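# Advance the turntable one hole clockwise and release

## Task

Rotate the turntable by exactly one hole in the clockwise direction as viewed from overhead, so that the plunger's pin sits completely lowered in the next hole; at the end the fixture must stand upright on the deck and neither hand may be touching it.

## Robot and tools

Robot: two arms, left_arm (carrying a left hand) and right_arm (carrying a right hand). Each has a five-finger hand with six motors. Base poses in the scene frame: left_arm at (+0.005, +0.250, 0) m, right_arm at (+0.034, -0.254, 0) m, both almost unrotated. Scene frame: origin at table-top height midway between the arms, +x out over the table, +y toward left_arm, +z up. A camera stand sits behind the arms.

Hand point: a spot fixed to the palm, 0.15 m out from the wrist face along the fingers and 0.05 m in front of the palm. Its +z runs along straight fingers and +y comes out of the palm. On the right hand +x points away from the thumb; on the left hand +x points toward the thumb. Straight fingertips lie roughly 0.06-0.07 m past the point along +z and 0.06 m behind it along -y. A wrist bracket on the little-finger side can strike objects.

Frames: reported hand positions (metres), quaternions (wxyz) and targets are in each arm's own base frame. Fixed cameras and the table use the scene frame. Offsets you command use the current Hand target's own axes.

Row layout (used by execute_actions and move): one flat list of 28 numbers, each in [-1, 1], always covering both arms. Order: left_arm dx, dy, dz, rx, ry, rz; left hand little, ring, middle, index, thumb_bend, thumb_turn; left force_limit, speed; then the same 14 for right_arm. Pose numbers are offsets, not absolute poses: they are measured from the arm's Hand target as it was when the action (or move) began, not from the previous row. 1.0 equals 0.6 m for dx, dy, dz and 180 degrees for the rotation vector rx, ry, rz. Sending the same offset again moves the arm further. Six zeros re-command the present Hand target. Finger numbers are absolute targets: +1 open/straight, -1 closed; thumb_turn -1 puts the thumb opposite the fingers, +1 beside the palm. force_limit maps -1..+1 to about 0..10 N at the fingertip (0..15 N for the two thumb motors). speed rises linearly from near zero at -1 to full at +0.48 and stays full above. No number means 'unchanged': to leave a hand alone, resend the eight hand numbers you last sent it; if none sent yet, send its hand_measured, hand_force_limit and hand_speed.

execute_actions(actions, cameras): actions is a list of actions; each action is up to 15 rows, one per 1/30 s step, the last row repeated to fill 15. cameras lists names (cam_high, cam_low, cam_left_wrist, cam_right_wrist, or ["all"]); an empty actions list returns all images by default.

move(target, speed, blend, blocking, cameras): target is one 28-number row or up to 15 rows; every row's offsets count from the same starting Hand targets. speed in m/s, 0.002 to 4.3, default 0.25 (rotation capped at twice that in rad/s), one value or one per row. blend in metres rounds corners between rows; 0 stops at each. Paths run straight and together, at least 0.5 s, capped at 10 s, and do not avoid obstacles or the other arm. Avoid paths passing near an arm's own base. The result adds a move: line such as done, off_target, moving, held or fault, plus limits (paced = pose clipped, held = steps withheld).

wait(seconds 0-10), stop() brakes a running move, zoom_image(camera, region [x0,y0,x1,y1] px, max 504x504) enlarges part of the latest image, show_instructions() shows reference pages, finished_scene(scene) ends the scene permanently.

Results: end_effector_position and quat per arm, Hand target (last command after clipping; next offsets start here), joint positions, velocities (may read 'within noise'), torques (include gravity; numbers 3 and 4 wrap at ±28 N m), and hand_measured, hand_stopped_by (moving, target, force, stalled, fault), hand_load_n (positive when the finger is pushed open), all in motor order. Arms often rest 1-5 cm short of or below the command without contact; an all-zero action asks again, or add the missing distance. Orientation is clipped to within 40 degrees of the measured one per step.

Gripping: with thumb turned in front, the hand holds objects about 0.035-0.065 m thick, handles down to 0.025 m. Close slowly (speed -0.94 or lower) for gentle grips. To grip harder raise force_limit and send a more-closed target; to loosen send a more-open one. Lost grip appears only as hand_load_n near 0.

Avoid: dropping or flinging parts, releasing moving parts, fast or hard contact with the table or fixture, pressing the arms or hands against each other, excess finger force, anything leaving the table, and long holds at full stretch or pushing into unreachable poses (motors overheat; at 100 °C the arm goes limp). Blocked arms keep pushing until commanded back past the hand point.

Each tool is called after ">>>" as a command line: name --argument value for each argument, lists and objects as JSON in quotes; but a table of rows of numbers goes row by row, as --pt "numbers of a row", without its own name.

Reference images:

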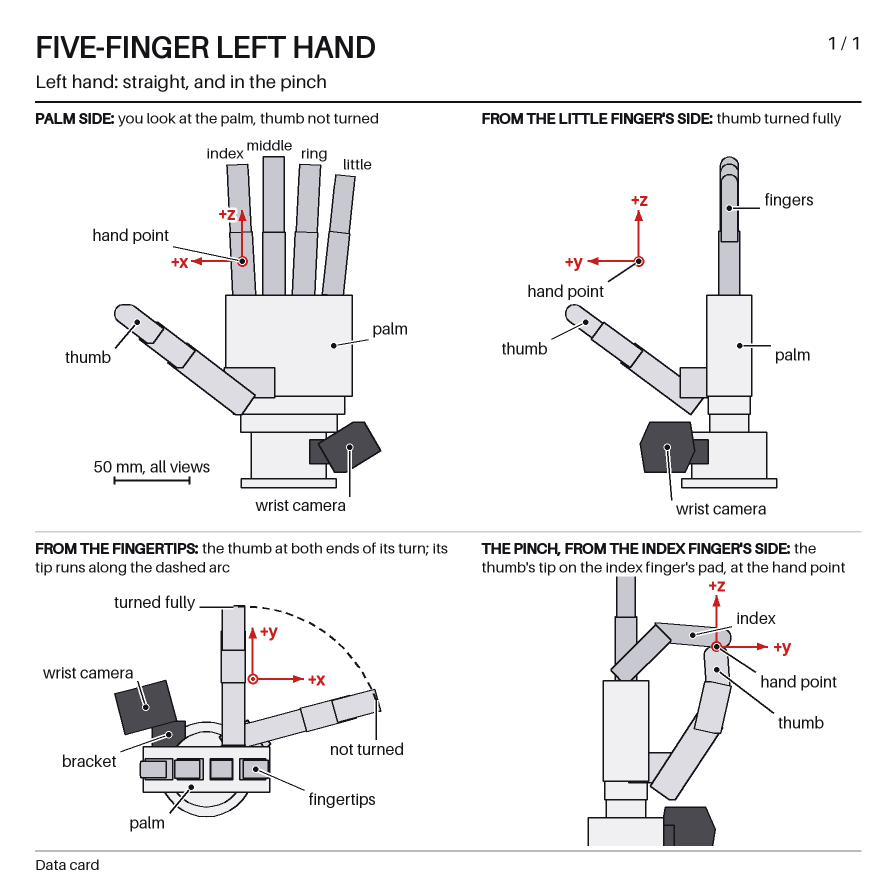

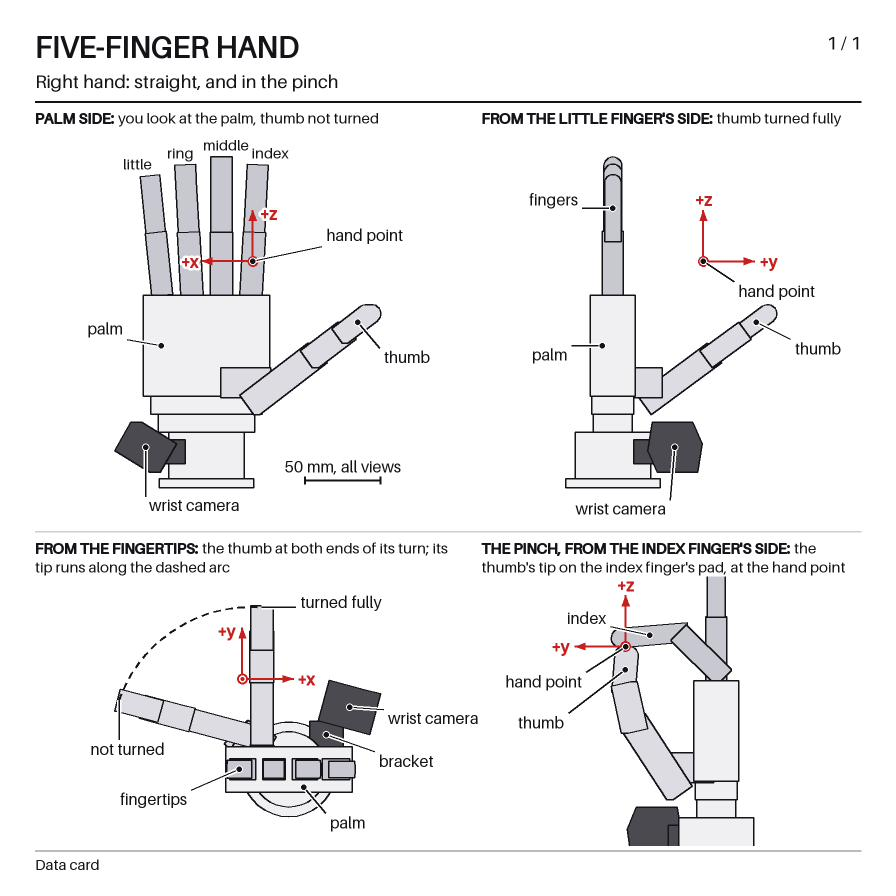

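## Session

Scene 1 solved. Now scene 2.

>>> execute_actions --actions '[]'

>>> zoom_image --camera "cam_high" --region '[130, 120, 430, 340]'

Scene clock: 0.00 s.
left_arm: end_effector_position=(+0.2391, -0.2216, +0.3682) hand_measured=(+1.000, +1.000, +1.000, +1.000, +1.000, +1.000) hand_load_n=(+0.0, +0.0, +0.0, +0.0, +0.0, +0.0) hand_stopped_by=(target, target, target, target, target, target) hand_force_limit=0.00 hand_speed=-0.80 end_effector_quat_wxyz=(+0.235, -0.299, +0.921, -0.084) | right_arm: end_effector_position=(+0.3805, -0.1968, +0.1528) hand_measured=(+1.000, +1.000, +1.000, +1.000, +1.000, +1.000) hand_load_n=(+0.0, +0.0, +0.0, +0.0, +0.0, +0.0) hand_stopped_by=(target, target, target, target, target, target) hand_force_limit=0.00 hand_speed=-0.80 end_effector_quat_wxyz=(-0.025, -0.084, +0.996, +0.018)
Joint positions: left_arm=[-0.898 1.166 1.519 -1.581 -0.378 0.112] | right_arm=[-0.624 1.572 1.335 -1.396 0.006 0.778]
Joint velocities: within noise
Joint torques (N m): no reading
Heat: left arm: hottest elbow 43 °C; right arm: hottest elbow 37 °C.
Hand target: left_arm +0.2416, -0.2247, +0.3793; +0.241, -0.301, +0.918, -0.098 | right_arm +0.3885, -0.2025, +0.1649; -0.012, -0.084, +0.996, +0.006

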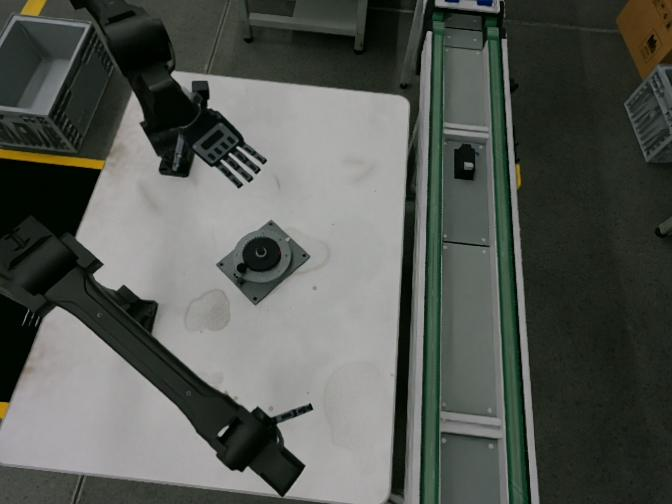

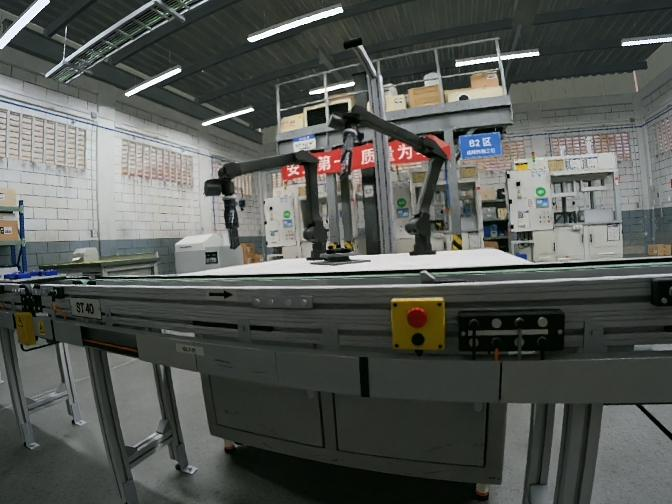

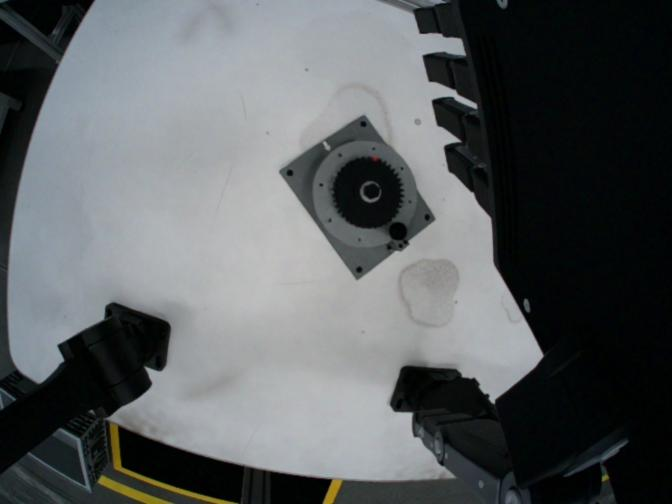

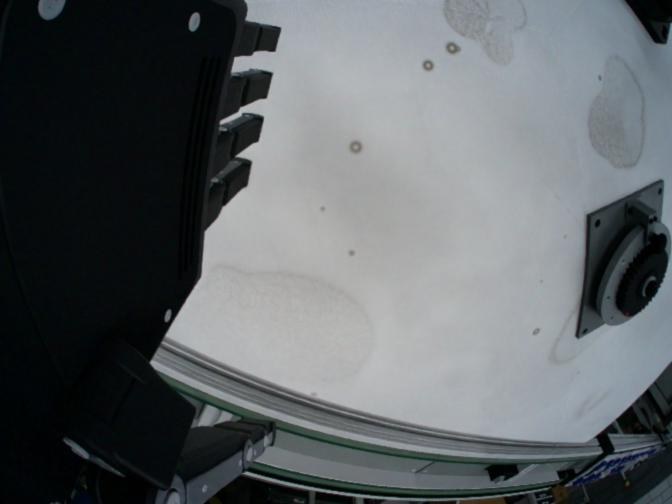

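Scaled by 1.680 from the camera's 672x504 image, which has a finer 960x720 frame.

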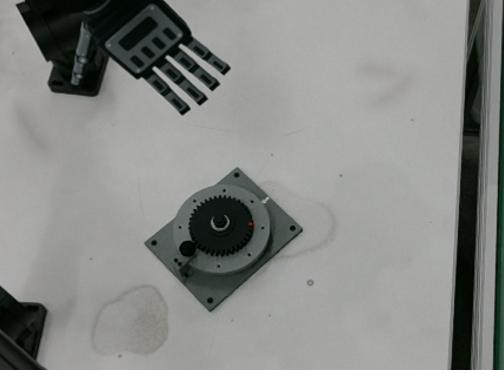

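>>> move --target '[0.1253,0.1613,0.1337,0.2334,0.0773,-0.1048,1,1,1,1,0.4,-1,0.4,0,0.0377,0.8142,-0.0462,0.0094,-0.0018,-0.5306,1,1,1,1,-0.85,-1,0,0]' --speed 0.25 --cameras '["all"]'

Scene clock: 169.00 s.
left_arm: end_effector_position=(+0.1772, -0.1951, +0.2478) hand_measured=(+1.000, +1.000, +1.000, +1.000, +0.400, -1.000) hand_load_n=(+0.0, +0.0, +0.0, +0.0, +0.0, +0.0) hand_stopped_by=(target, target, target, target, target, target) hand_force_limit=0.40 hand_speed=0.00 end_effector_quat_wxyz=(+0.199, -0.319, +0.791, -0.482) | right_arm: end_effector_position=(+0.2732, +0.2646, +0.1879) hand_measured=(+1.000, +1.000, +1.000, +1.000, -0.850, -1.000) hand_load_n=(+0.0, +0.0, +0.0, +0.0, +0.0, +0.0) hand_stopped_by=(target, target, target, target, target, target) hand_force_limit=0.00 hand_speed=0.00 end_effector_quat_wxyz=(+0.014, +0.790, -0.613, -0.005)
Joint positions: left_arm=[-0.62 0.337 0.614 -0.758 0.156 0.089] | right_arm=[0.635 1.471 1.315 -1.444 -0.002 0.384]
Joint torques (N m): left_arm=[-0.32 2.2 9.55 3.14 -0.01 -0.07] | right_arm=[0.26 -10.17 10.37 -0.49 -0.06 -0.03]
Heat: left arm: hottest elbow 50 °C; right arm: hottest elbow 46 °C.
Hand target: left_arm +0.1800, -0.1951, +0.2498; +0.203, -0.324, +0.783, -0.490 | right_arm +0.2847, +0.2750, +0.2005; +0.000, +0.794, -0.607, -0.001
Off the commanded pose: left_arm 0.003 m, 1 deg | right_arm 0.020 m, 2 deg.
move: off_target (right_arm)

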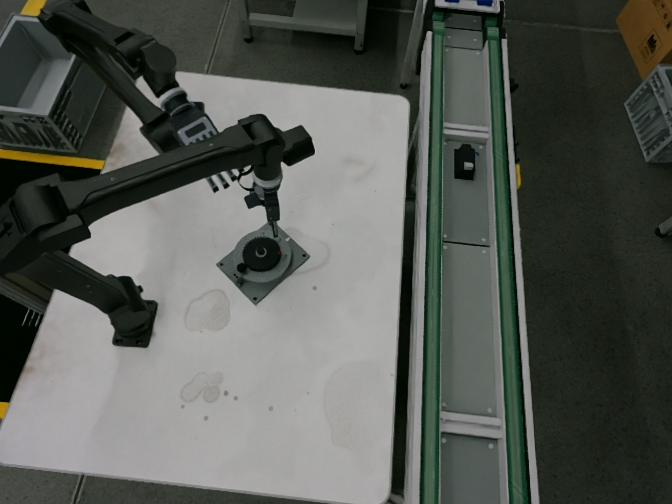

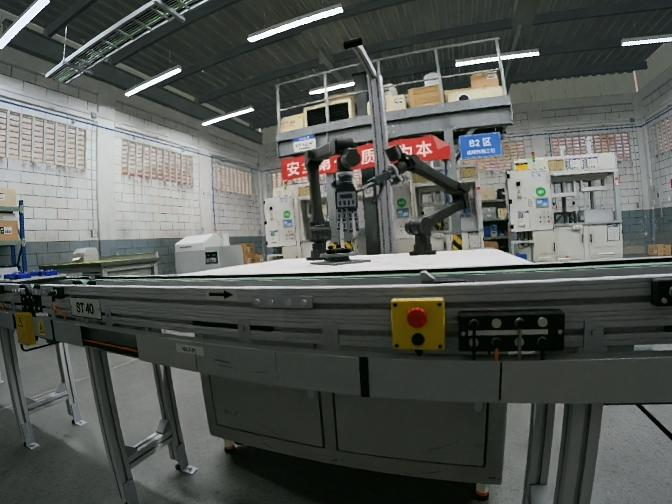

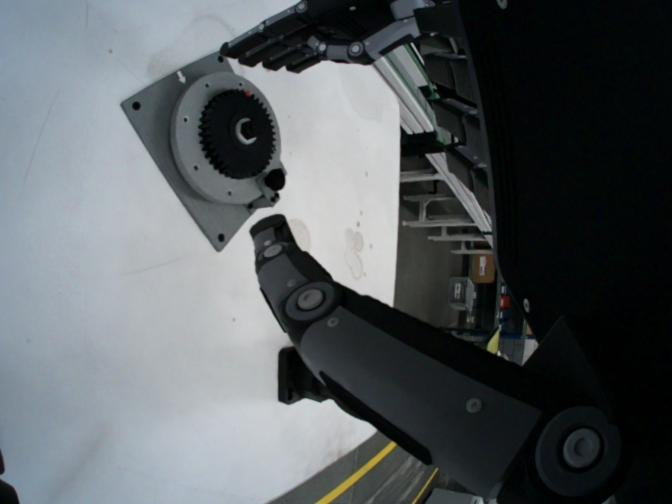

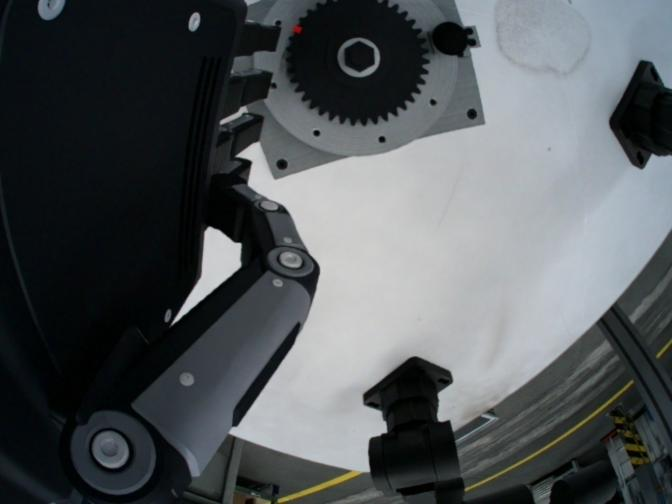

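>>> move --pt "0 0 0 0 0 0 1 1 1 1 0.4 -1 0.4 0 -0.1 -0.06 0 0 0 0 1 1 1 1 -0.85 -1 0 0" --pt "0.125 0.1105 0.343 0 0.0135 0.0066 1 1 1 1 0.4 -1 0.4 0 -0.1 -0.06 0 0 0 0 1 1 1 1 -0.85 -1 0 0" --speed 0.2 --cameras '["cam_left_wrist", "cam_right_wrist"]'

Scene clock: 239.90 s.
left_arm: end_effector_position=(+0.2342, -0.3467, +0.0903) hand_measured=(+1.000, +1.000, +1.000, +1.000, +0.400, -1.000) hand_load_n=(+0.0, +0.0, +0.0, +0.0, +0.0, +0.0) hand_stopped_by=(target, target, target, target, target, target) hand_force_limit=0.40 hand_speed=0.00 end_effector_quat_wxyz=(+0.192, -0.307, +0.798, -0.482) | right_arm: end_effector_position=(+0.2939, +0.3298, +0.1877) hand_measured=(+1.000, +1.000, +1.000, +1.000, -0.850, -1.000) hand_load_n=(+0.0, +0.0, +0.0, +0.0, +0.0, +0.0) hand_stopped_by=(target, target, target, target, target, target) hand_force_limit=0.00 hand_speed=0.00 end_effector_quat_wxyz=(+0.015, +0.795, -0.607, -0.005)
Joint positions: left_arm=[-0.946 1.067 0.432 0.151 -0.108 -0.044] | right_arm=[0.72 1.622 1.488 -1.469 -0.003 0.453]
Joint torques (N m): left_arm=[-1.9 -2.67 10.3 2.95 -0.36 -0.05] | right_arm=[0.5 -12.92 10.39 -0.51 -0.07 0.11]
Heat: left arm: hottest elbow 46 °C; right arm: hottest elbow 46 °C.
Hand target: left_arm +0.2373, -0.3585, +0.1001; +0.191, -0.306, +0.791, -0.495 | right_arm +0.3038, +0.3422, +0.2006; +0.000, +0.794, -0.608, -0.001
Off the commanded pose: left_arm 0.016 m, 2 deg | right_arm 0.020 m, 2 deg.
move: off_target (left_arm, right_arm)
Images, in order (width x height): cam_left_wrist 672x504, cam_right_wrist 672x504.

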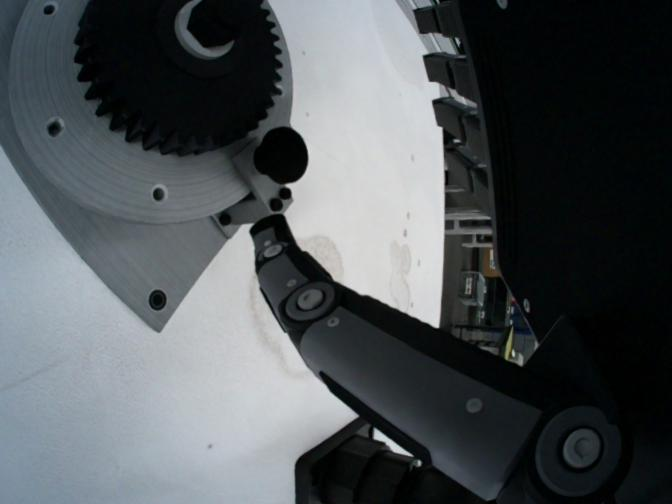

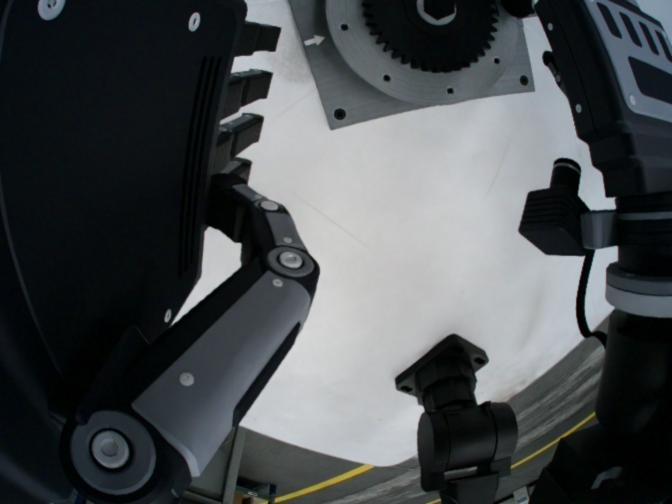

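>>> move --target '[-0.0422,0.0877,0.024,0,0,0,1,1,1,1,0.4,-1,0.4,0,0,0,0,0,0,0,1,1,1,1,-0.85,-1,0,0]' --speed 0.1 --cameras '["cam_left_wrist"]'

Scene clock: 281.90 s.
left_arm: end_effector_position=(+0.2470, -0.3387, +0.0524) hand_measured=(+1.000, +1.000, +1.000, +1.000, +0.400, -1.000) hand_load_n=(-0.5, +0.0, -0.5, +0.0, +0.0, +0.0) hand_stopped_by=(target, target, target, target, target, target) hand_force_limit=0.40 hand_speed=0.00 end_effector_quat_wxyz=(+0.187, -0.306, +0.790, -0.497) | right_arm: end_effector_position=(+0.2939, +0.3298, +0.1877) hand_measured=(+1.000, +1.000, +1.000, +1.000, -0.850, -1.000) hand_load_n=(+0.0, +0.0, +0.0, +0.0, +0.0, +0.0) hand_stopped_by=(target, target, target, target, target, target) hand_force_limit=0.00 hand_speed=0.00 end_effector_quat_wxyz=(+0.015, +0.795, -0.607, -0.005)
Joint positions: left_arm=[-0.877 1.199 0.357 0.391 -0.032 -0.025] | right_arm=[0.72 1.622 1.488 -1.469 -0.003 0.453]
Joint torques (N m): left_arm=[0.79 -2.2 6.75 2.88 -0.14 0.19] | right_arm=[0.44 -12.98 10.39 -0.5 -0.06 0.11]
Heat: left arm: hottest elbow 49 °C; right arm: hottest elbow 48 °C.
Hand target: left_arm +0.2492, -0.3341, +0.0464; +0.191, -0.306, +0.791, -0.495 | right_arm +0.3038, +0.3422, +0.2006; +0.000, +0.794, -0.608, -0.001
Off the commanded pose: left_arm 0.008 m, 1 deg | right_arm 0.020 m, 2 deg.
move: off_target (right_arm)
Images, in order (width x height): cam_left_wrist 672x504.

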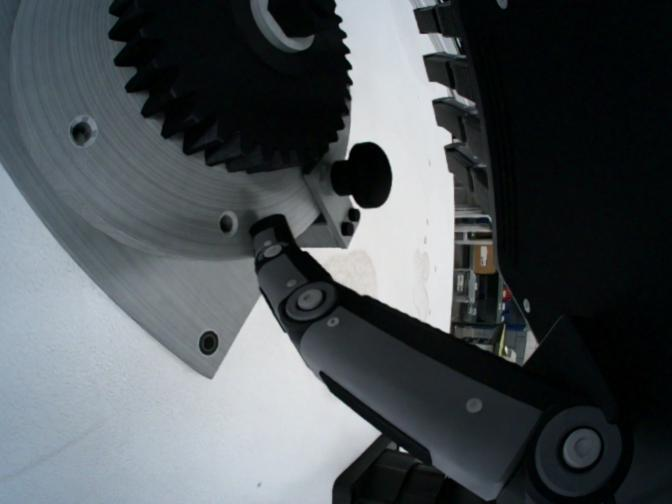

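>>> move --pt "0.0023 -0.1093 0.033 0.012 0 0 1 1 1 1 0.4 -1 0.4 0 0 0 0 0 0 0 1 1 1 1 -0.85 -1 0 0" --pt "0.0025 -0.113 0.053 0.012 0 0 1 1 1 1 0.4 -1 0.4 0 0 0 0 0 0 0 1 1 1 1 -0.85 -1 0 0" --speed 0.06 --cameras '["cam_left_wrist"]'

>>> zoom_image --camera "cam_left_wrist" --region '[230, 140, 400, 290]'

Scene clock: 310.60 s.
left_arm: end_effector_position=(+0.2623, -0.3566, +0.0648) hand_measured=(+1.000, +1.000, +1.000, +1.000, +0.400, -1.000) hand_load_n=(+0.0, +0.0, +0.0, +0.0, +1.5, +0.0) hand_stopped_by=(target, target, target, target, target, target) hand_force_limit=0.40 hand_speed=0.00 end_effector_quat_wxyz=(+0.183, -0.307, +0.798, -0.485) | right_arm: end_effector_position=(+0.2939, +0.3298, +0.1877) hand_measured=(+1.000, +1.000, +1.000, +1.000, -0.850, -1.000) hand_load_n=(+0.0, +0.0, +0.0, +0.5, +0.0, +0.0) hand_stopped_by=(target, target, target, target, target, target) hand_force_limit=0.00 hand_speed=0.00 end_effector_quat_wxyz=(+0.015, +0.795, -0.607, -0.005)
Joint positions: left_arm=[-0.876 1.228 0.45 0.297 -0.029 -0.021] | right_arm=[0.72 1.622 1.488 -1.469 -0.003 0.453]
Joint torques (N m): left_arm=[-0.79 -3.78 13.37 2.82 -0.25 0.17] | right_arm=[0.38 -12.86 10.39 -0.51 -0.06 0.11]
Heat: left arm: hottest elbow 46 °C; right arm: hottest elbow 48 °C.
Hand target: left_arm +0.2872, -0.3782, +0.0934; +0.197, -0.302, +0.781, -0.509 | right_arm +0.3038, +0.3422, +0.2006; +0.000, +0.794, -0.608, -0.001
Off the commanded pose: left_arm 0.044 m, 4 deg | right_arm 0.020 m, 2 deg.
move: off_target (left_arm, right_arm)
Images, in order (width x height): cam_left_wrist 672x504.

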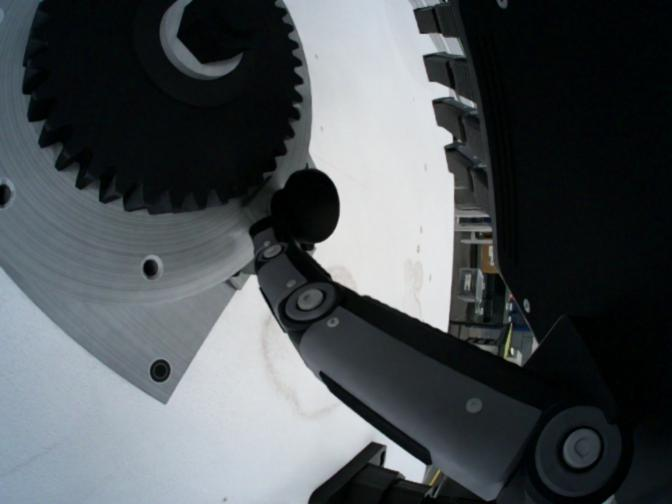

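Scaled by 2.965 from the camera's 672x504 image, which has a finer 960x720 frame.

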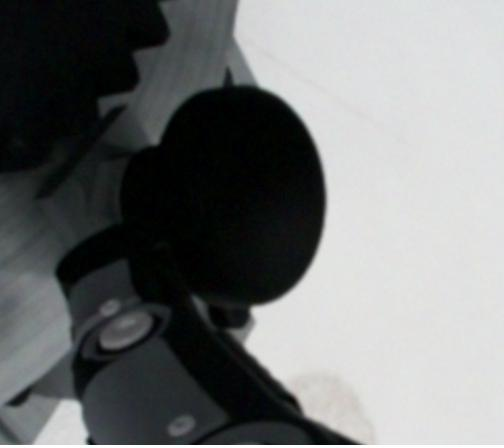

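>>> move --target '[0,0.0067,0.0175,0,0,0,1,1,1,1,0.4,-1,0.4,0,0,0,0,0,0,0,1,1,1,1,-0.85,-1,0,0]' --speed 0.06 --cameras '["cam_left_wrist"]'

>>> zoom_image --camera "cam_left_wrist" --region '[230, 140, 400, 290]'

Scene clock: 328.73 s.
left_arm: end_effector_position=(+0.2661, -0.3603, +0.0576) hand_measured=(+1.000, +1.000, +1.000, +1.000, +0.400, -1.000) hand_load_n=(+0.0, +0.0, +0.0, +0.0, +1.5, +0.0) hand_stopped_by=(target, target, target, target, target, target) hand_force_limit=0.40 hand_speed=0.00 end_effector_quat_wxyz=(+0.182, -0.308, +0.801, -0.481) | right_arm: end_effector_position=(+0.2939, +0.3298, +0.1877) hand_measured=(+1.000, +1.000, +1.000, +1.000, -0.850, -1.000) hand_load_n=(+0.0, +0.0, +0.0, +0.0, +0.0, +0.0) hand_stopped_by=(target, target, target, target, target, target) hand_force_limit=0.00 hand_speed=0.00 end_effector_quat_wxyz=(+0.015, +0.795, -0.607, -0.005)
Joint positions: left_arm=[-0.875 1.265 0.461 0.313 -0.029 -0.021] | right_arm=[0.72 1.622 1.488 -1.469 -0.003 0.453]
Joint torques (N m): left_arm=[-0.32 -4.6 12.85 3.43 -0.19 0.24] | right_arm=[0.44 -12.98 10.41 -0.51 -0.06 0.11]
Heat: left arm: hottest elbow 47 °C; right arm: hottest elbow 49 °C.
Hand target: left_arm +0.2927, -0.3842, +0.0857; +0.197, -0.302, +0.781, -0.510 | right_arm +0.3038, +0.3422, +0.2006; +0.000, +0.794, -0.608, -0.001
Off the commanded pose: left_arm 0.045 m, 4 deg | right_arm 0.020 m, 2 deg.
move: off_target (left_arm, right_arm)
Images, in order (width x height): cam_left_wrist 672x504.

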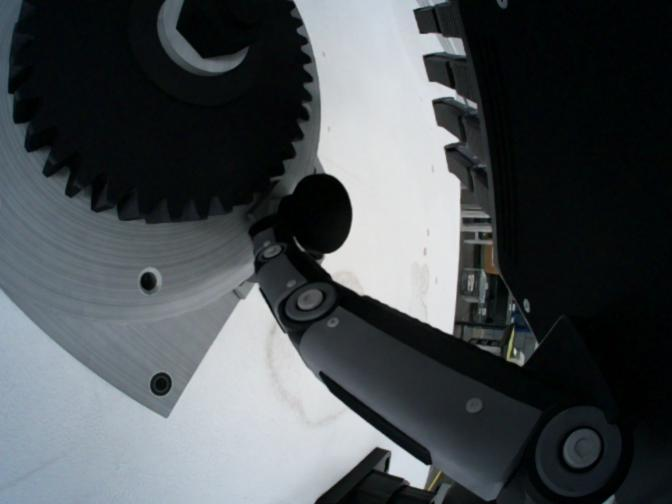

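Scaled by 2.965 from the camera's 672x504 image, which has a finer 960x720 frame.

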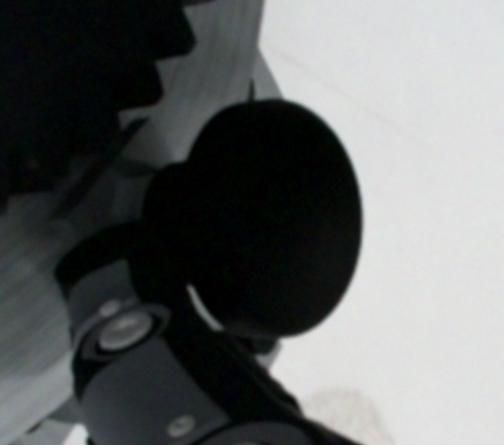

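>>> move --target '[0,0.0082,-0.0183,0,0,0,1,1,1,1,0.45,-1,0.4,0,0,0,0,0,0,0,1,1,1,1,-0.85,-1,0,0]' --speed 0.06 --cameras '["cam_left_wrist"]'

>>> zoom_image --camera "cam_left_wrist" --region '[230, 140, 400, 290]'

Scene clock: 358.30 s.
left_arm: end_effector_position=(+0.2670, -0.3614, +0.0593) hand_measured=(+1.000, +1.000, +1.000, +1.000, +0.450, -1.000) hand_load_n=(+0.0, +0.0, +0.0, +0.0, +0.5, +0.0) hand_stopped_by=(target, target, target, target, target, target) hand_force_limit=0.40 hand_speed=0.00 end_effector_quat_wxyz=(+0.183, -0.307, +0.799, -0.484) | right_arm: end_effector_position=(+0.2939, +0.3298, +0.1877) hand_measured=(+1.000, +1.000, +1.000, +1.000, -0.850, -1.000) hand_load_n=(+0.0, +0.0, +0.0, +0.0, +0.0, +0.0) hand_stopped_by=(target, target, target, target, target, target) hand_force_limit=0.00 hand_speed=0.00 end_effector_quat_wxyz=(+0.015, +0.795, -0.607, -0.005)
Joint positions: left_arm=[-0.875 1.265 0.462 0.319 -0.029 -0.021] | right_arm=[0.72 1.622 1.488 -1.469 -0.003 0.453]
Joint torques (N m): left_arm=[-0.5 -5.83 10.77 3.26 -0.26 0.15] | right_arm=[0.5 -12.98 10.39 -0.5 -0.05 0.11]
Heat: left arm: hottest elbow 49 °C; right arm: hottest elbow 49 °C.
Hand target: left_arm +0.2845, -0.3752, +0.0856; +0.197, -0.302, +0.781, -0.510 | right_arm +0.3038, +0.3422, +0.2006; +0.000, +0.794, -0.608, -0.001
Off the commanded pose: left_arm 0.035 m, 4 deg | right_arm 0.020 m, 2 deg.
move: off_target (left_arm, right_arm)
Images, in order (width x height): cam_left_wrist 672x504.

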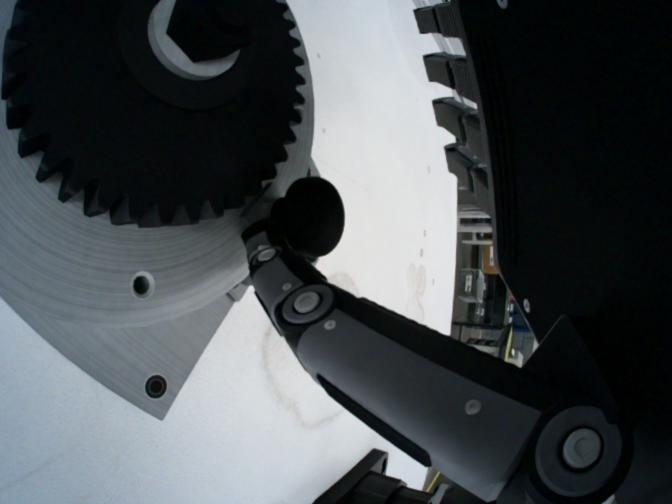

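Scaled by 2.965 from the camera's 672x504 image, which has a finer 960x720 frame.

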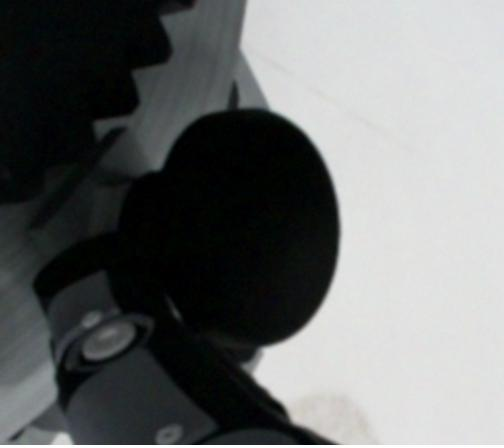

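>>> move --pt "-0.0095 0.0962 -0.0562 -0.012 0 0 1 1 1 1 0.4 -1 0.4 0 0 0 0 0 0 0 1 1 1 1 -0.85 -1 0 0" --pt "-0.0068 -0.0167 -0.0173 0 0 0 1 1 1 1 0.4 -1 0.4 0 0 0 0 0 0 0 1 1 1 1 -0.85 -1 0 0" --pt "-0.0067 -0.0075 0.0082 0 0 0 1 1 1 1 0.4 -1 0.4 0 0 0 0 0 0 0 1 1 1 1 -0.85 -1 0 0" --speed '[0.1, 0.06, 0.05]' --cameras '["cam_left_wrist"]'

>>> zoom_image --camera "cam_left_wrist" --region '[230, 140, 400, 290]'

Scene clock: 397.47 s.
left_arm: end_effector_position=(+0.2672, -0.3562, +0.0605) hand_measured=(+1.000, +1.000, +1.000, +1.000, +0.402, -1.000) hand_load_n=(+0.0, +0.0, +0.0, +0.0, +0.5, +0.0) hand_stopped_by=(target, target, target, target, target, target) hand_force_limit=0.40 hand_speed=0.00 end_effector_quat_wxyz=(+0.182, -0.308, +0.799, -0.483) | right_arm: end_effector_position=(+0.2939, +0.3298, +0.1877) hand_measured=(+1.000, +1.000, +1.000, +1.000, -0.850, -1.000) hand_load_n=(+0.0, +0.0, +0.0, +0.0, +0.0, +0.0) hand_stopped_by=(target, target, target, target, target, target) hand_force_limit=0.00 hand_speed=0.00 end_effector_quat_wxyz=(+0.015, +0.795, -0.607, -0.005)
Joint positions: left_arm=[-0.863 1.25 0.455 0.309 -0.018 -0.016] | right_arm=[0.72 1.622 1.488 -1.469 -0.003 0.453]
Joint torques (N m): left_arm=[-0.5 -4.37 12.6 3.1 -0.21 0.18] | right_arm=[0.5 -12.92 10.4 -0.51 -0.06 0.11]
Heat: left arm: hottest elbow 47 °C; right arm: hottest elbow 49 °C.
Hand target: left_arm +0.2918, -0.3772, +0.0877; +0.197, -0.302, +0.781, -0.510 | right_arm +0.3038, +0.3422, +0.2006; +0.000, +0.794, -0.608, -0.001
Off the commanded pose: left_arm 0.042 m, 4 deg | right_arm 0.020 m, 2 deg.
move: off_target (left_arm, right_arm)
Images, in order (width x height): cam_left_wrist 672x504.

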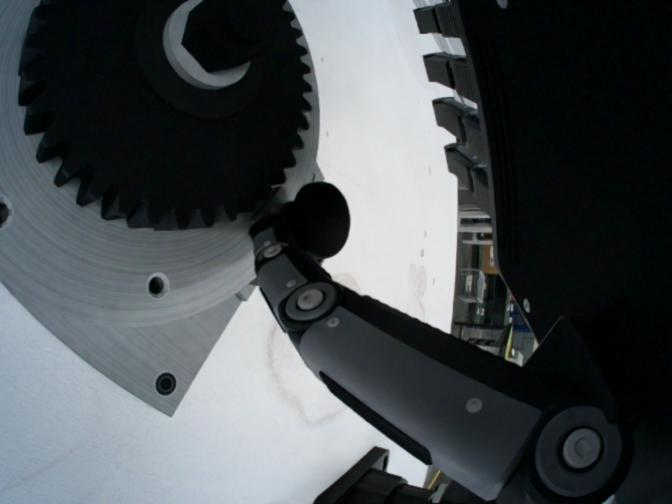

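Scaled by 2.965 from the camera's 672x504 image, which has a finer 960x720 frame.

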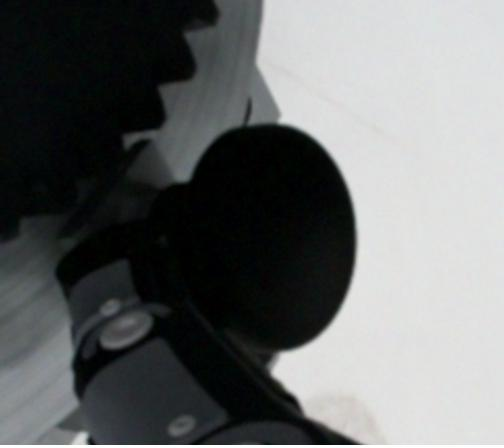

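>>> execute_actions --actions '[[[0,0,0,0,0,0,1,1,-0.5,-0.5,0.4,-1,-0.3,-0.85,0,0,0,0,0,0,1,1,1,1,-0.85,-1,0,0]],[[0,0,0,0,0,0,1,1,-0.5,-0.5,0.4,-1,-0.3,-0.85,0,0,0,0,0,0,1,1,1,1,-0.85,-1,0,0]],[[0,0,0,0,0,0,1,1,-0.5,-0.5,0.4,-1,-0.3,-0.85,0,0,0,0,0,0,1,1,1,1,-0.85,-1,0,0]]]' --cameras '["cam_left_wrist"]'

Scene clock: 418.63 s.
left_arm: end_effector_position=(+0.2679, -0.3571, +0.0592) hand_measured=(+1.000, +1.000, -0.124, -0.152, +0.402, -1.000) hand_load_n=(+0.0, +0.0, +0.0, +2.0, +1.5, +0.0) hand_stopped_by=(target, target, force, force, target, target) hand_force_limit=-0.30 hand_speed=-0.85 end_effector_quat_wxyz=(+0.182, -0.308, +0.800, -0.482) | right_arm: end_effector_position=(+0.2939, +0.3298, +0.1877) hand_measured=(+1.000, +1.000, +1.000, +1.000, -0.850, -1.000) hand_load_n=(+0.0, +0.0, +0.0, +0.0, +0.0, +0.0) hand_stopped_by=(target, target, target, target, target, target) hand_force_limit=0.00 hand_speed=0.00 end_effector_quat_wxyz=(+0.015, +0.795, -0.607, -0.005)
Joint positions: left_arm=[-0.863 1.257 0.458 0.311 -0.018 -0.016] | right_arm=[0.72 1.622 1.488 -1.469 -0.003 0.453]
Joint torques (N m): left_arm=[0.38 -5.19 12.45 3.23 -0.16 0.21] | right_arm=[0.44 -12.98 10.37 -0.51 -0.06 0.11]
Heat: left arm: hottest elbow 50 °C; right arm: hottest elbow 49 °C.
Hand target: left_arm +0.2918, -0.3772, +0.0877; +0.197, -0.302, +0.781, -0.510 | right_arm +0.3038, +0.3422, +0.2006; +0.000, +0.794, -0.608, -0.001
Off the commanded pose: left_arm 0.042 m, 4 deg | right_arm 0.020 m, 2 deg.
Step readings (end_effector_position of left_arm | right_arm):
0: (+0.2672, -0.3562, +0.0605) | (+0.2939, +0.3298, +0.1877)
1: (+0.2672, -0.3562, +0.0605) | (+0.2939, +0.3298, +0.1877)
2: (+0.2672, -0.3562, +0.0605) | (+0.2939, +0.3298, +0.1877)
4: (+0.2672, -0.3562, +0.0605) | (+0.2939, +0.3298, +0.1877)
8: (+0.2672, -0.3562, +0.0605) | (+0.2939, +0.3298, +0.1877)
15: (+0.2672, -0.3562, +0.0605) | (+0.2939, +0.3298, +0.1877)
16: (+0.2672, -0.3562, +0.0605) | (+0.2939, +0.3298, +0.1877)
17: (+0.2672, -0.3562, +0.0605) | (+0.2939, +0.3298, +0.1877)
19: (+0.2672, -0.3562, +0.0605) | (+0.2939, +0.3298, +0.1877)
23: (+0.2672, -0.3562, +0.0605) | (+0.2939, +0.3298, +0.1877)
30: (+0.2672, -0.3562, +0.0605) | (+0.2939, +0.3298, +0.1877)
31: (+0.2672, -0.3562, +0.0605) | (+0.2939, +0.3298, +0.1877)
32: (+0.2672, -0.3562, +0.0605) | (+0.2939, +0.3298, +0.1877)
34: (+0.2672, -0.3562, +0.0605) | (+0.2939, +0.3298, +0.1877)
38: (+0.2672, -0.3562, +0.0605) | (+0.2939, +0.3298, +0.1877)
45: (+0.2672, -0.3562, +0.0605) | (+0.2939, +0.3298, +0.1877)
Images, in order (width x height): cam_left_wrist 672x504.

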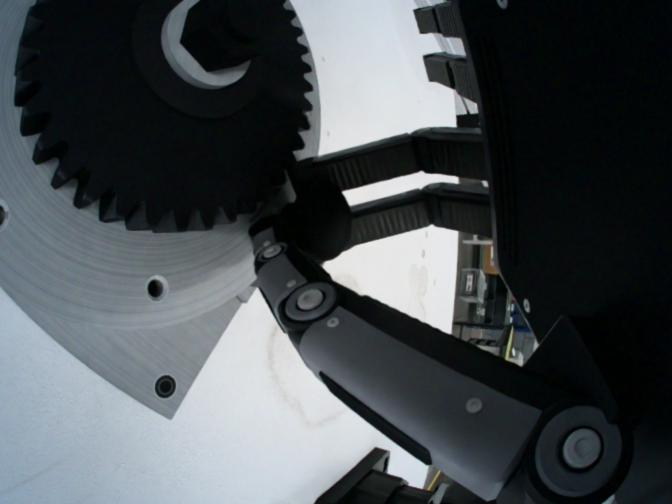

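Fingers at −0.12/−0.15. Tighten.

>>> execute_actions --actions '[[[0,0,0,0,0,0,1,1,-0.6,-0.6,-0.3,-1,0.6,-0.9,0,0,0,0,0,0,1,1,1,1,-0.85,-1,0,0]],[[0,0,0,0,0,0,1,1,-0.6,-0.6,-0.3,-1,0.6,-0.9,0,0,0,0,0,0,1,1,1,1,-0.85,-1,0,0]]]' --cameras '["cam_left_wrist"]'

>>> zoom_image --camera "cam_left_wrist" --region '[230, 140, 400, 290]'

Scene clock: 427.60 s.
left_arm: end_effector_position=(+0.2685, -0.3579, +0.0581) hand_measured=(+1.000, +1.000, -0.174, -0.194, +0.378, -1.000) hand_load_n=(+0.0, +0.0, +11.0, +9.0, +12.0, -0.5) hand_stopped_by=(target, target, force, force, force, target) hand_force_limit=0.60 hand_speed=-0.90 end_effector_quat_wxyz=(+0.181, -0.308, +0.800, -0.481) | right_arm: end_effector_position=(+0.2939, +0.3298, +0.1877) hand_measured=(+1.000, +1.000, +1.000, +1.000, -0.850, -1.000) hand_load_n=(+0.0, +0.0, +0.0, +0.0, +0.0, +0.0) hand_stopped_by=(target, target, target, target, target, target) hand_force_limit=0.00 hand_speed=0.00 end_effector_quat_wxyz=(+0.015, +0.795, -0.607, -0.005)
Joint positions: left_arm=[-0.863 1.263 0.461 0.312 -0.017 -0.016] | right_arm=[0.72 1.622 1.488 -1.469 -0.003 0.453]
Joint torques (N m): left_arm=[-0.44 -5.48 12.25 3.14 -0.24 0.18] | right_arm=[0.44 -12.98 10.4 -0.51 -0.06 0.11]
Heat: left arm: hottest elbow 50 °C; right arm: hottest elbow 49 °C.
Hand target: left_arm +0.2918, -0.3772, +0.0876; +0.197, -0.302, +0.781, -0.510 | right_arm +0.3038, +0.3422, +0.2006; +0.000, +0.794, -0.608, -0.001
Off the commanded pose: left_arm 0.042 m, 4 deg | right_arm 0.020 m, 2 deg.
Step readings (end_effector_position of left_arm | right_arm):
0: (+0.2679, -0.3571, +0.0592) | (+0.2939, +0.3298, +0.1877)
1: (+0.2679, -0.3571, +0.0592) | (+0.2939, +0.3298, +0.1877)
2: (+0.2679, -0.3571, +0.0592) | (+0.2939, +0.3298, +0.1877)
4: (+0.2680, -0.3572, +0.0592) | (+0.2939, +0.3298, +0.1877)
8: (+0.2685, -0.3580, +0.0583) | (+0.2939, +0.3298, +0.1877)
15: (+0.2685, -0.3579, +0.0581) | (+0.2939, +0.3298, +0.1877)
16: (+0.2685, -0.3579, +0.0581) | (+0.2939, +0.3298, +0.1877)
17: (+0.2685, -0.3579, +0.0581) | (+0.2939, +0.3298, +0.1877)
19: (+0.2685, -0.3579, +0.0581) | (+0.2939, +0.3298, +0.1877)
23: (+0.2685, -0.3579, +0.0581) | (+0.2939, +0.3298, +0.1877)
30: (+0.2685, -0.3579, +0.0581) | (+0.2939, +0.3298, +0.1877)
Images, in order (width x height): cam_left_wrist 672x504.

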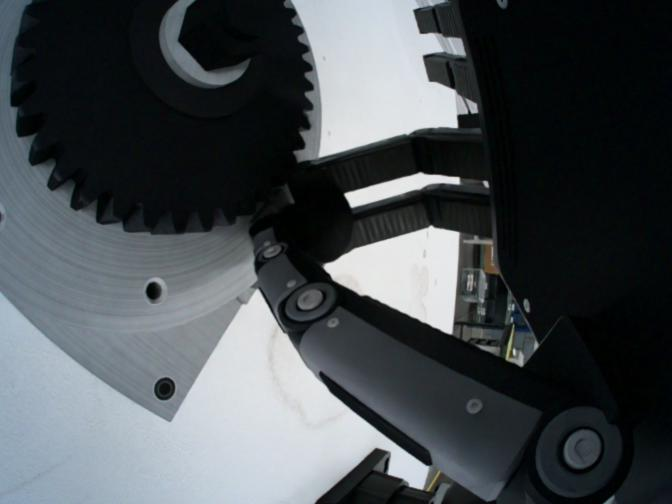

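Scaled by 2.965 from the camera's 672x504 image, which has a finer 960x720 frame.

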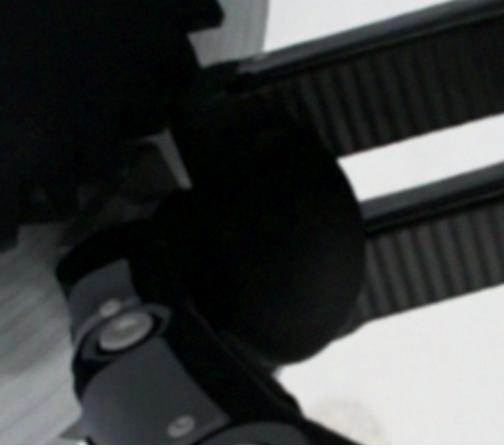

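>>> move --pt "0 -0.036 -0.001 0 0 0 1 1 -0.6 -0.6 -0.3 -1 0.6 -0.9 0 0 0 0 0 0 1 1 1 1 -0.85 -1 0 0" --pt "0 -0.066 0.002 0.035 0 0 1 1 -0.6 -0.6 -0.3 -1 0.6 -0.9 0 0 0 0 0 0 1 1 1 1 -0.85 -1 0 0" --speed 0.06 --cameras '["cam_left_wrist"]'

>>> zoom_image --camera "cam_left_wrist" --region '[230, 140, 400, 290]'

Scene clock: 441.13 s.
left_arm: end_effector_position=(+0.2702, -0.3600, +0.0612) hand_measured=(+1.000, +1.000, -0.174, -0.194, +0.378, -1.000) hand_load_n=(+0.0, +0.0, +9.0, +7.0, +12.5, +1.5) hand_stopped_by=(target, target, force, force, force, target) hand_force_limit=0.60 hand_speed=-0.90 end_effector_quat_wxyz=(+0.182, -0.304, +0.802, -0.481) | right_arm: end_effector_position=(+0.2939, +0.3298, +0.1877) hand_measured=(+1.000, +1.000, +1.000, +1.000, -0.850, -1.000) hand_load_n=(+0.0, +0.0, +0.0, +0.0, +0.0, +0.0) hand_stopped_by=(target, target, target, target, target, target) hand_force_limit=0.00 hand_speed=0.00 end_effector_quat_wxyz=(+0.015, +0.795, -0.607, -0.005)
Joint positions: left_arm=[-0.863 1.262 0.472 0.3 -0.014 -0.008] | right_arm=[0.72 1.622 1.488 -1.469 -0.003 0.453]
Joint torques (N m): left_arm=[0.26 -8.53 12.15 6.75 -0.39 0.11] | right_arm=[0.44 -13.04 10.4 -0.5 -0.05 0.11]
Heat: left arm: hottest elbow 50 °C; right arm: hottest elbow 49 °C.
Hand target: left_arm +0.3032, -0.3898, +0.1234; +0.213, -0.291, +0.752, -0.552 | right_arm +0.3038, +0.3422, +0.2006; +0.000, +0.794, -0.608, -0.001
Off the commanded pose: left_arm 0.077 m, 11 deg | right_arm 0.020 m, 2 deg.
move: off_target (left_arm, right_arm)
Images, in order (width x height): cam_left_wrist 672x504.

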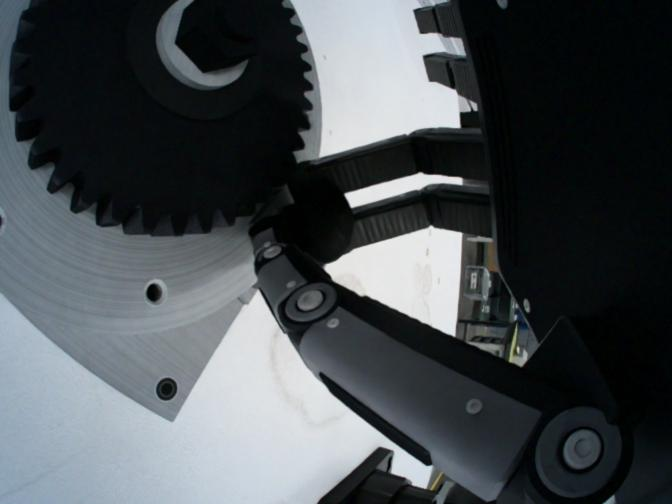

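Scaled by 2.965 from the camera's 672x504 image, which has a finer 960x720 frame.

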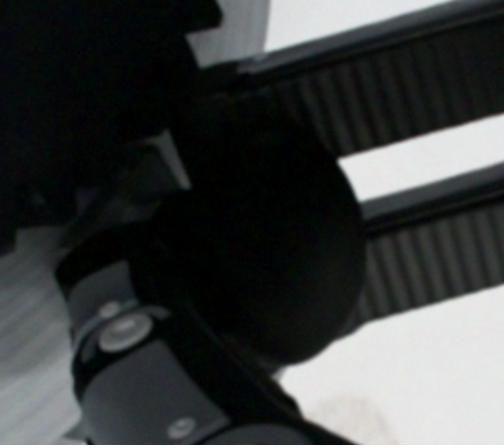

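>>> move --pt "0 -0.03 0.003 0.03 0 0 1 1 -0.6 -0.6 -0.3 -1 0.6 -0.9 0 0 0 0 0 0 1 1 1 1 -0.85 -1 0 0" --speed 0.06 --cameras '["cam_left_wrist"]'

>>> zoom_image --camera "cam_left_wrist" --region '[230, 140, 400, 290]'

Scene clock: 453.00 s.
left_arm: end_effector_position=(+0.2704, -0.3603, +0.0630) hand_measured=(+1.000, +1.000, -0.174, -0.194, +0.380, -1.000) hand_load_n=(+0.0, +0.0, +12.5, +10.0, +16.5, +1.0) hand_stopped_by=(target, target, force, force, force, target) hand_force_limit=0.60 hand_speed=-0.90 end_effector_quat_wxyz=(+0.191, -0.297, +0.788, -0.504) | right_arm: end_effector_position=(+0.2939, +0.3298, +0.1877) hand_measured=(+1.000, +1.000, +1.000, +1.000, -0.850, -1.000) hand_load_n=(+0.0, +0.0, +0.0, +0.0, +0.0, +0.0) hand_stopped_by=(target, target, target, target, target, target) hand_force_limit=0.00 hand_speed=0.00 end_effector_quat_wxyz=(+0.015, +0.795, -0.607, -0.005)
Joint positions: left_arm=[-0.863 1.266 0.436 0.397 -0.013 -0.005] | right_arm=[0.72 1.622 1.488 -1.469 -0.003 0.453]
Joint torques (N m): left_arm=[0.03 -8.64 12.53 6.84 -0.44 0.07] | right_arm=[0.44 -12.98 10.37 -0.51 -0.06 0.11]
Heat: left arm: hottest elbow 51 °C; right arm: hottest elbow 49 °C.
Hand target: left_arm +0.3080, -0.3951, +0.1400; +0.227, -0.280, +0.725, -0.586 | right_arm +0.3038, +0.3422, +0.2006; +0.000, +0.794, -0.608, -0.001
Off the commanded pose: left_arm 0.092 m, 13 deg | right_arm 0.020 m, 2 deg.
move: off_target (left_arm, right_arm)
Images, in order (width x height): cam_left_wrist 672x504.

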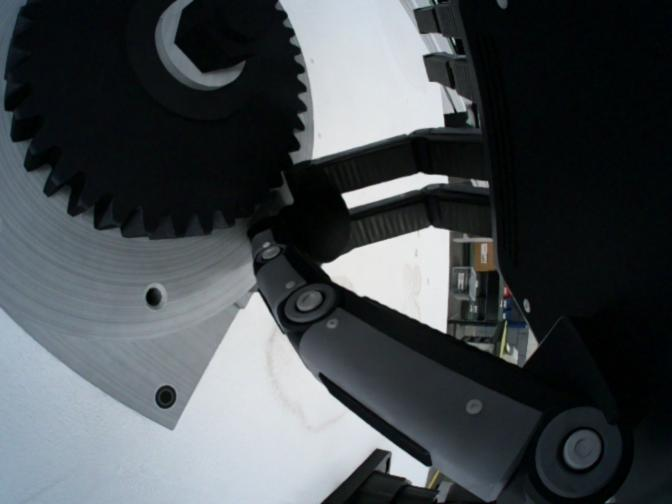

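Scaled by 2.965 from the camera's 672x504 image, which has a finer 960x720 frame.

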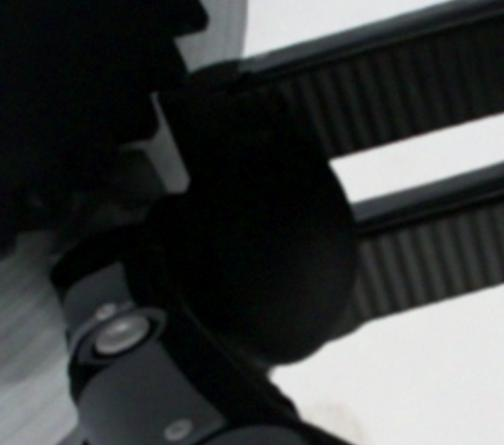

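>>> move --pt "0 -0.0523 0.0058 0 0 0 1 1 -0.6 -0.6 -0.3 -1 0.6 -0.9 0 0 0 0 0 0 1 1 1 1 -0.85 -1 0 0" --speed 0.06 --cameras '["cam_left_wrist"]'

>>> zoom_image --camera "cam_left_wrist" --region '[230, 140, 400, 290]'

Scene clock: 479.63 s.
left_arm: end_effector_position=(+0.2683, -0.3577, +0.0619) hand_measured=(+1.000, +1.000, -0.174, -0.194, +0.380, -1.000) hand_load_n=(+0.0, -0.5, +14.5, +11.5, +15.5, +0.5) hand_stopped_by=(target, target, force, force, force, target) hand_force_limit=0.60 hand_speed=-0.90 end_effector_quat_wxyz=(+0.189, -0.299, +0.792, -0.497) | right_arm: end_effector_position=(+0.2939, +0.3298, +0.1877) hand_measured=(+1.000, +1.000, +1.000, +1.000, -0.850, -1.000) hand_load_n=(+0.0, +0.0, +0.0, +0.0, +0.0, +0.0) hand_stopped_by=(target, target, target, target, target, target) hand_force_limit=0.00 hand_speed=0.00 end_effector_quat_wxyz=(+0.015, +0.795, -0.607, -0.005)
Joint positions: left_arm=[-0.863 1.256 0.438 0.368 -0.014 -0.005] | right_arm=[0.72 1.622 1.488 -1.469 -0.003 0.453]
Joint torques (N m): left_arm=[0.03 -12.69 17.13 3.84 -0.39 0.1] | right_arm=[0.44 -12.98 10.4 -0.51 -0.05 0.11]
Heat: left arm: hottest elbow 53 °C; right arm: hottest elbow 50 °C.
Hand target: left_arm +0.3147, -0.4025, +0.1701; +0.227, -0.280, +0.725, -0.587 | right_arm +0.3038, +0.3422, +0.2006; +0.000, +0.794, -0.608, -0.001
Off the commanded pose: left_arm 0.126 m, 14 deg | right_arm 0.020 m, 2 deg.
move: off_target (left_arm, right_arm)
Images, in order (width x height): cam_left_wrist 672x504.

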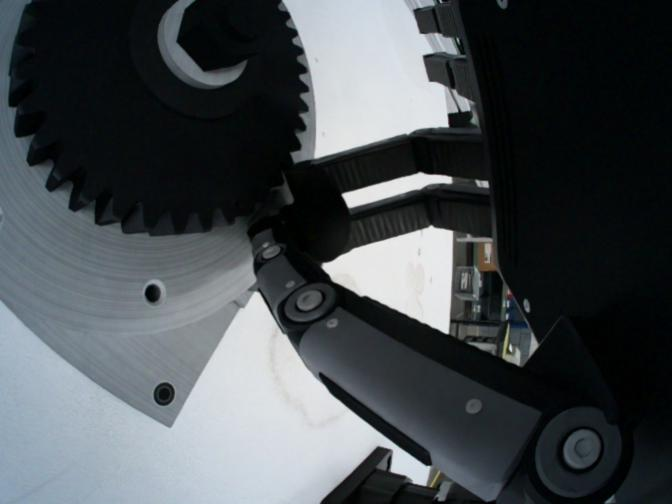

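Scaled by 2.965 from the camera's 672x504 image, which has a finer 960x720 frame.

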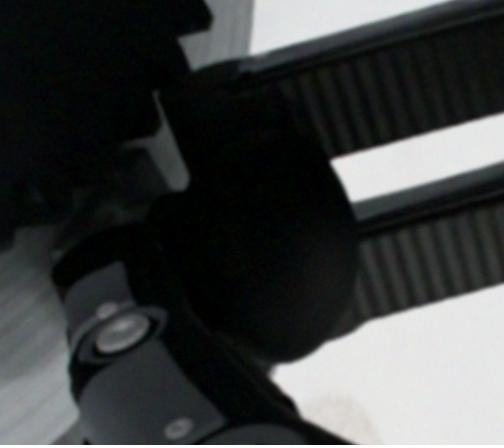

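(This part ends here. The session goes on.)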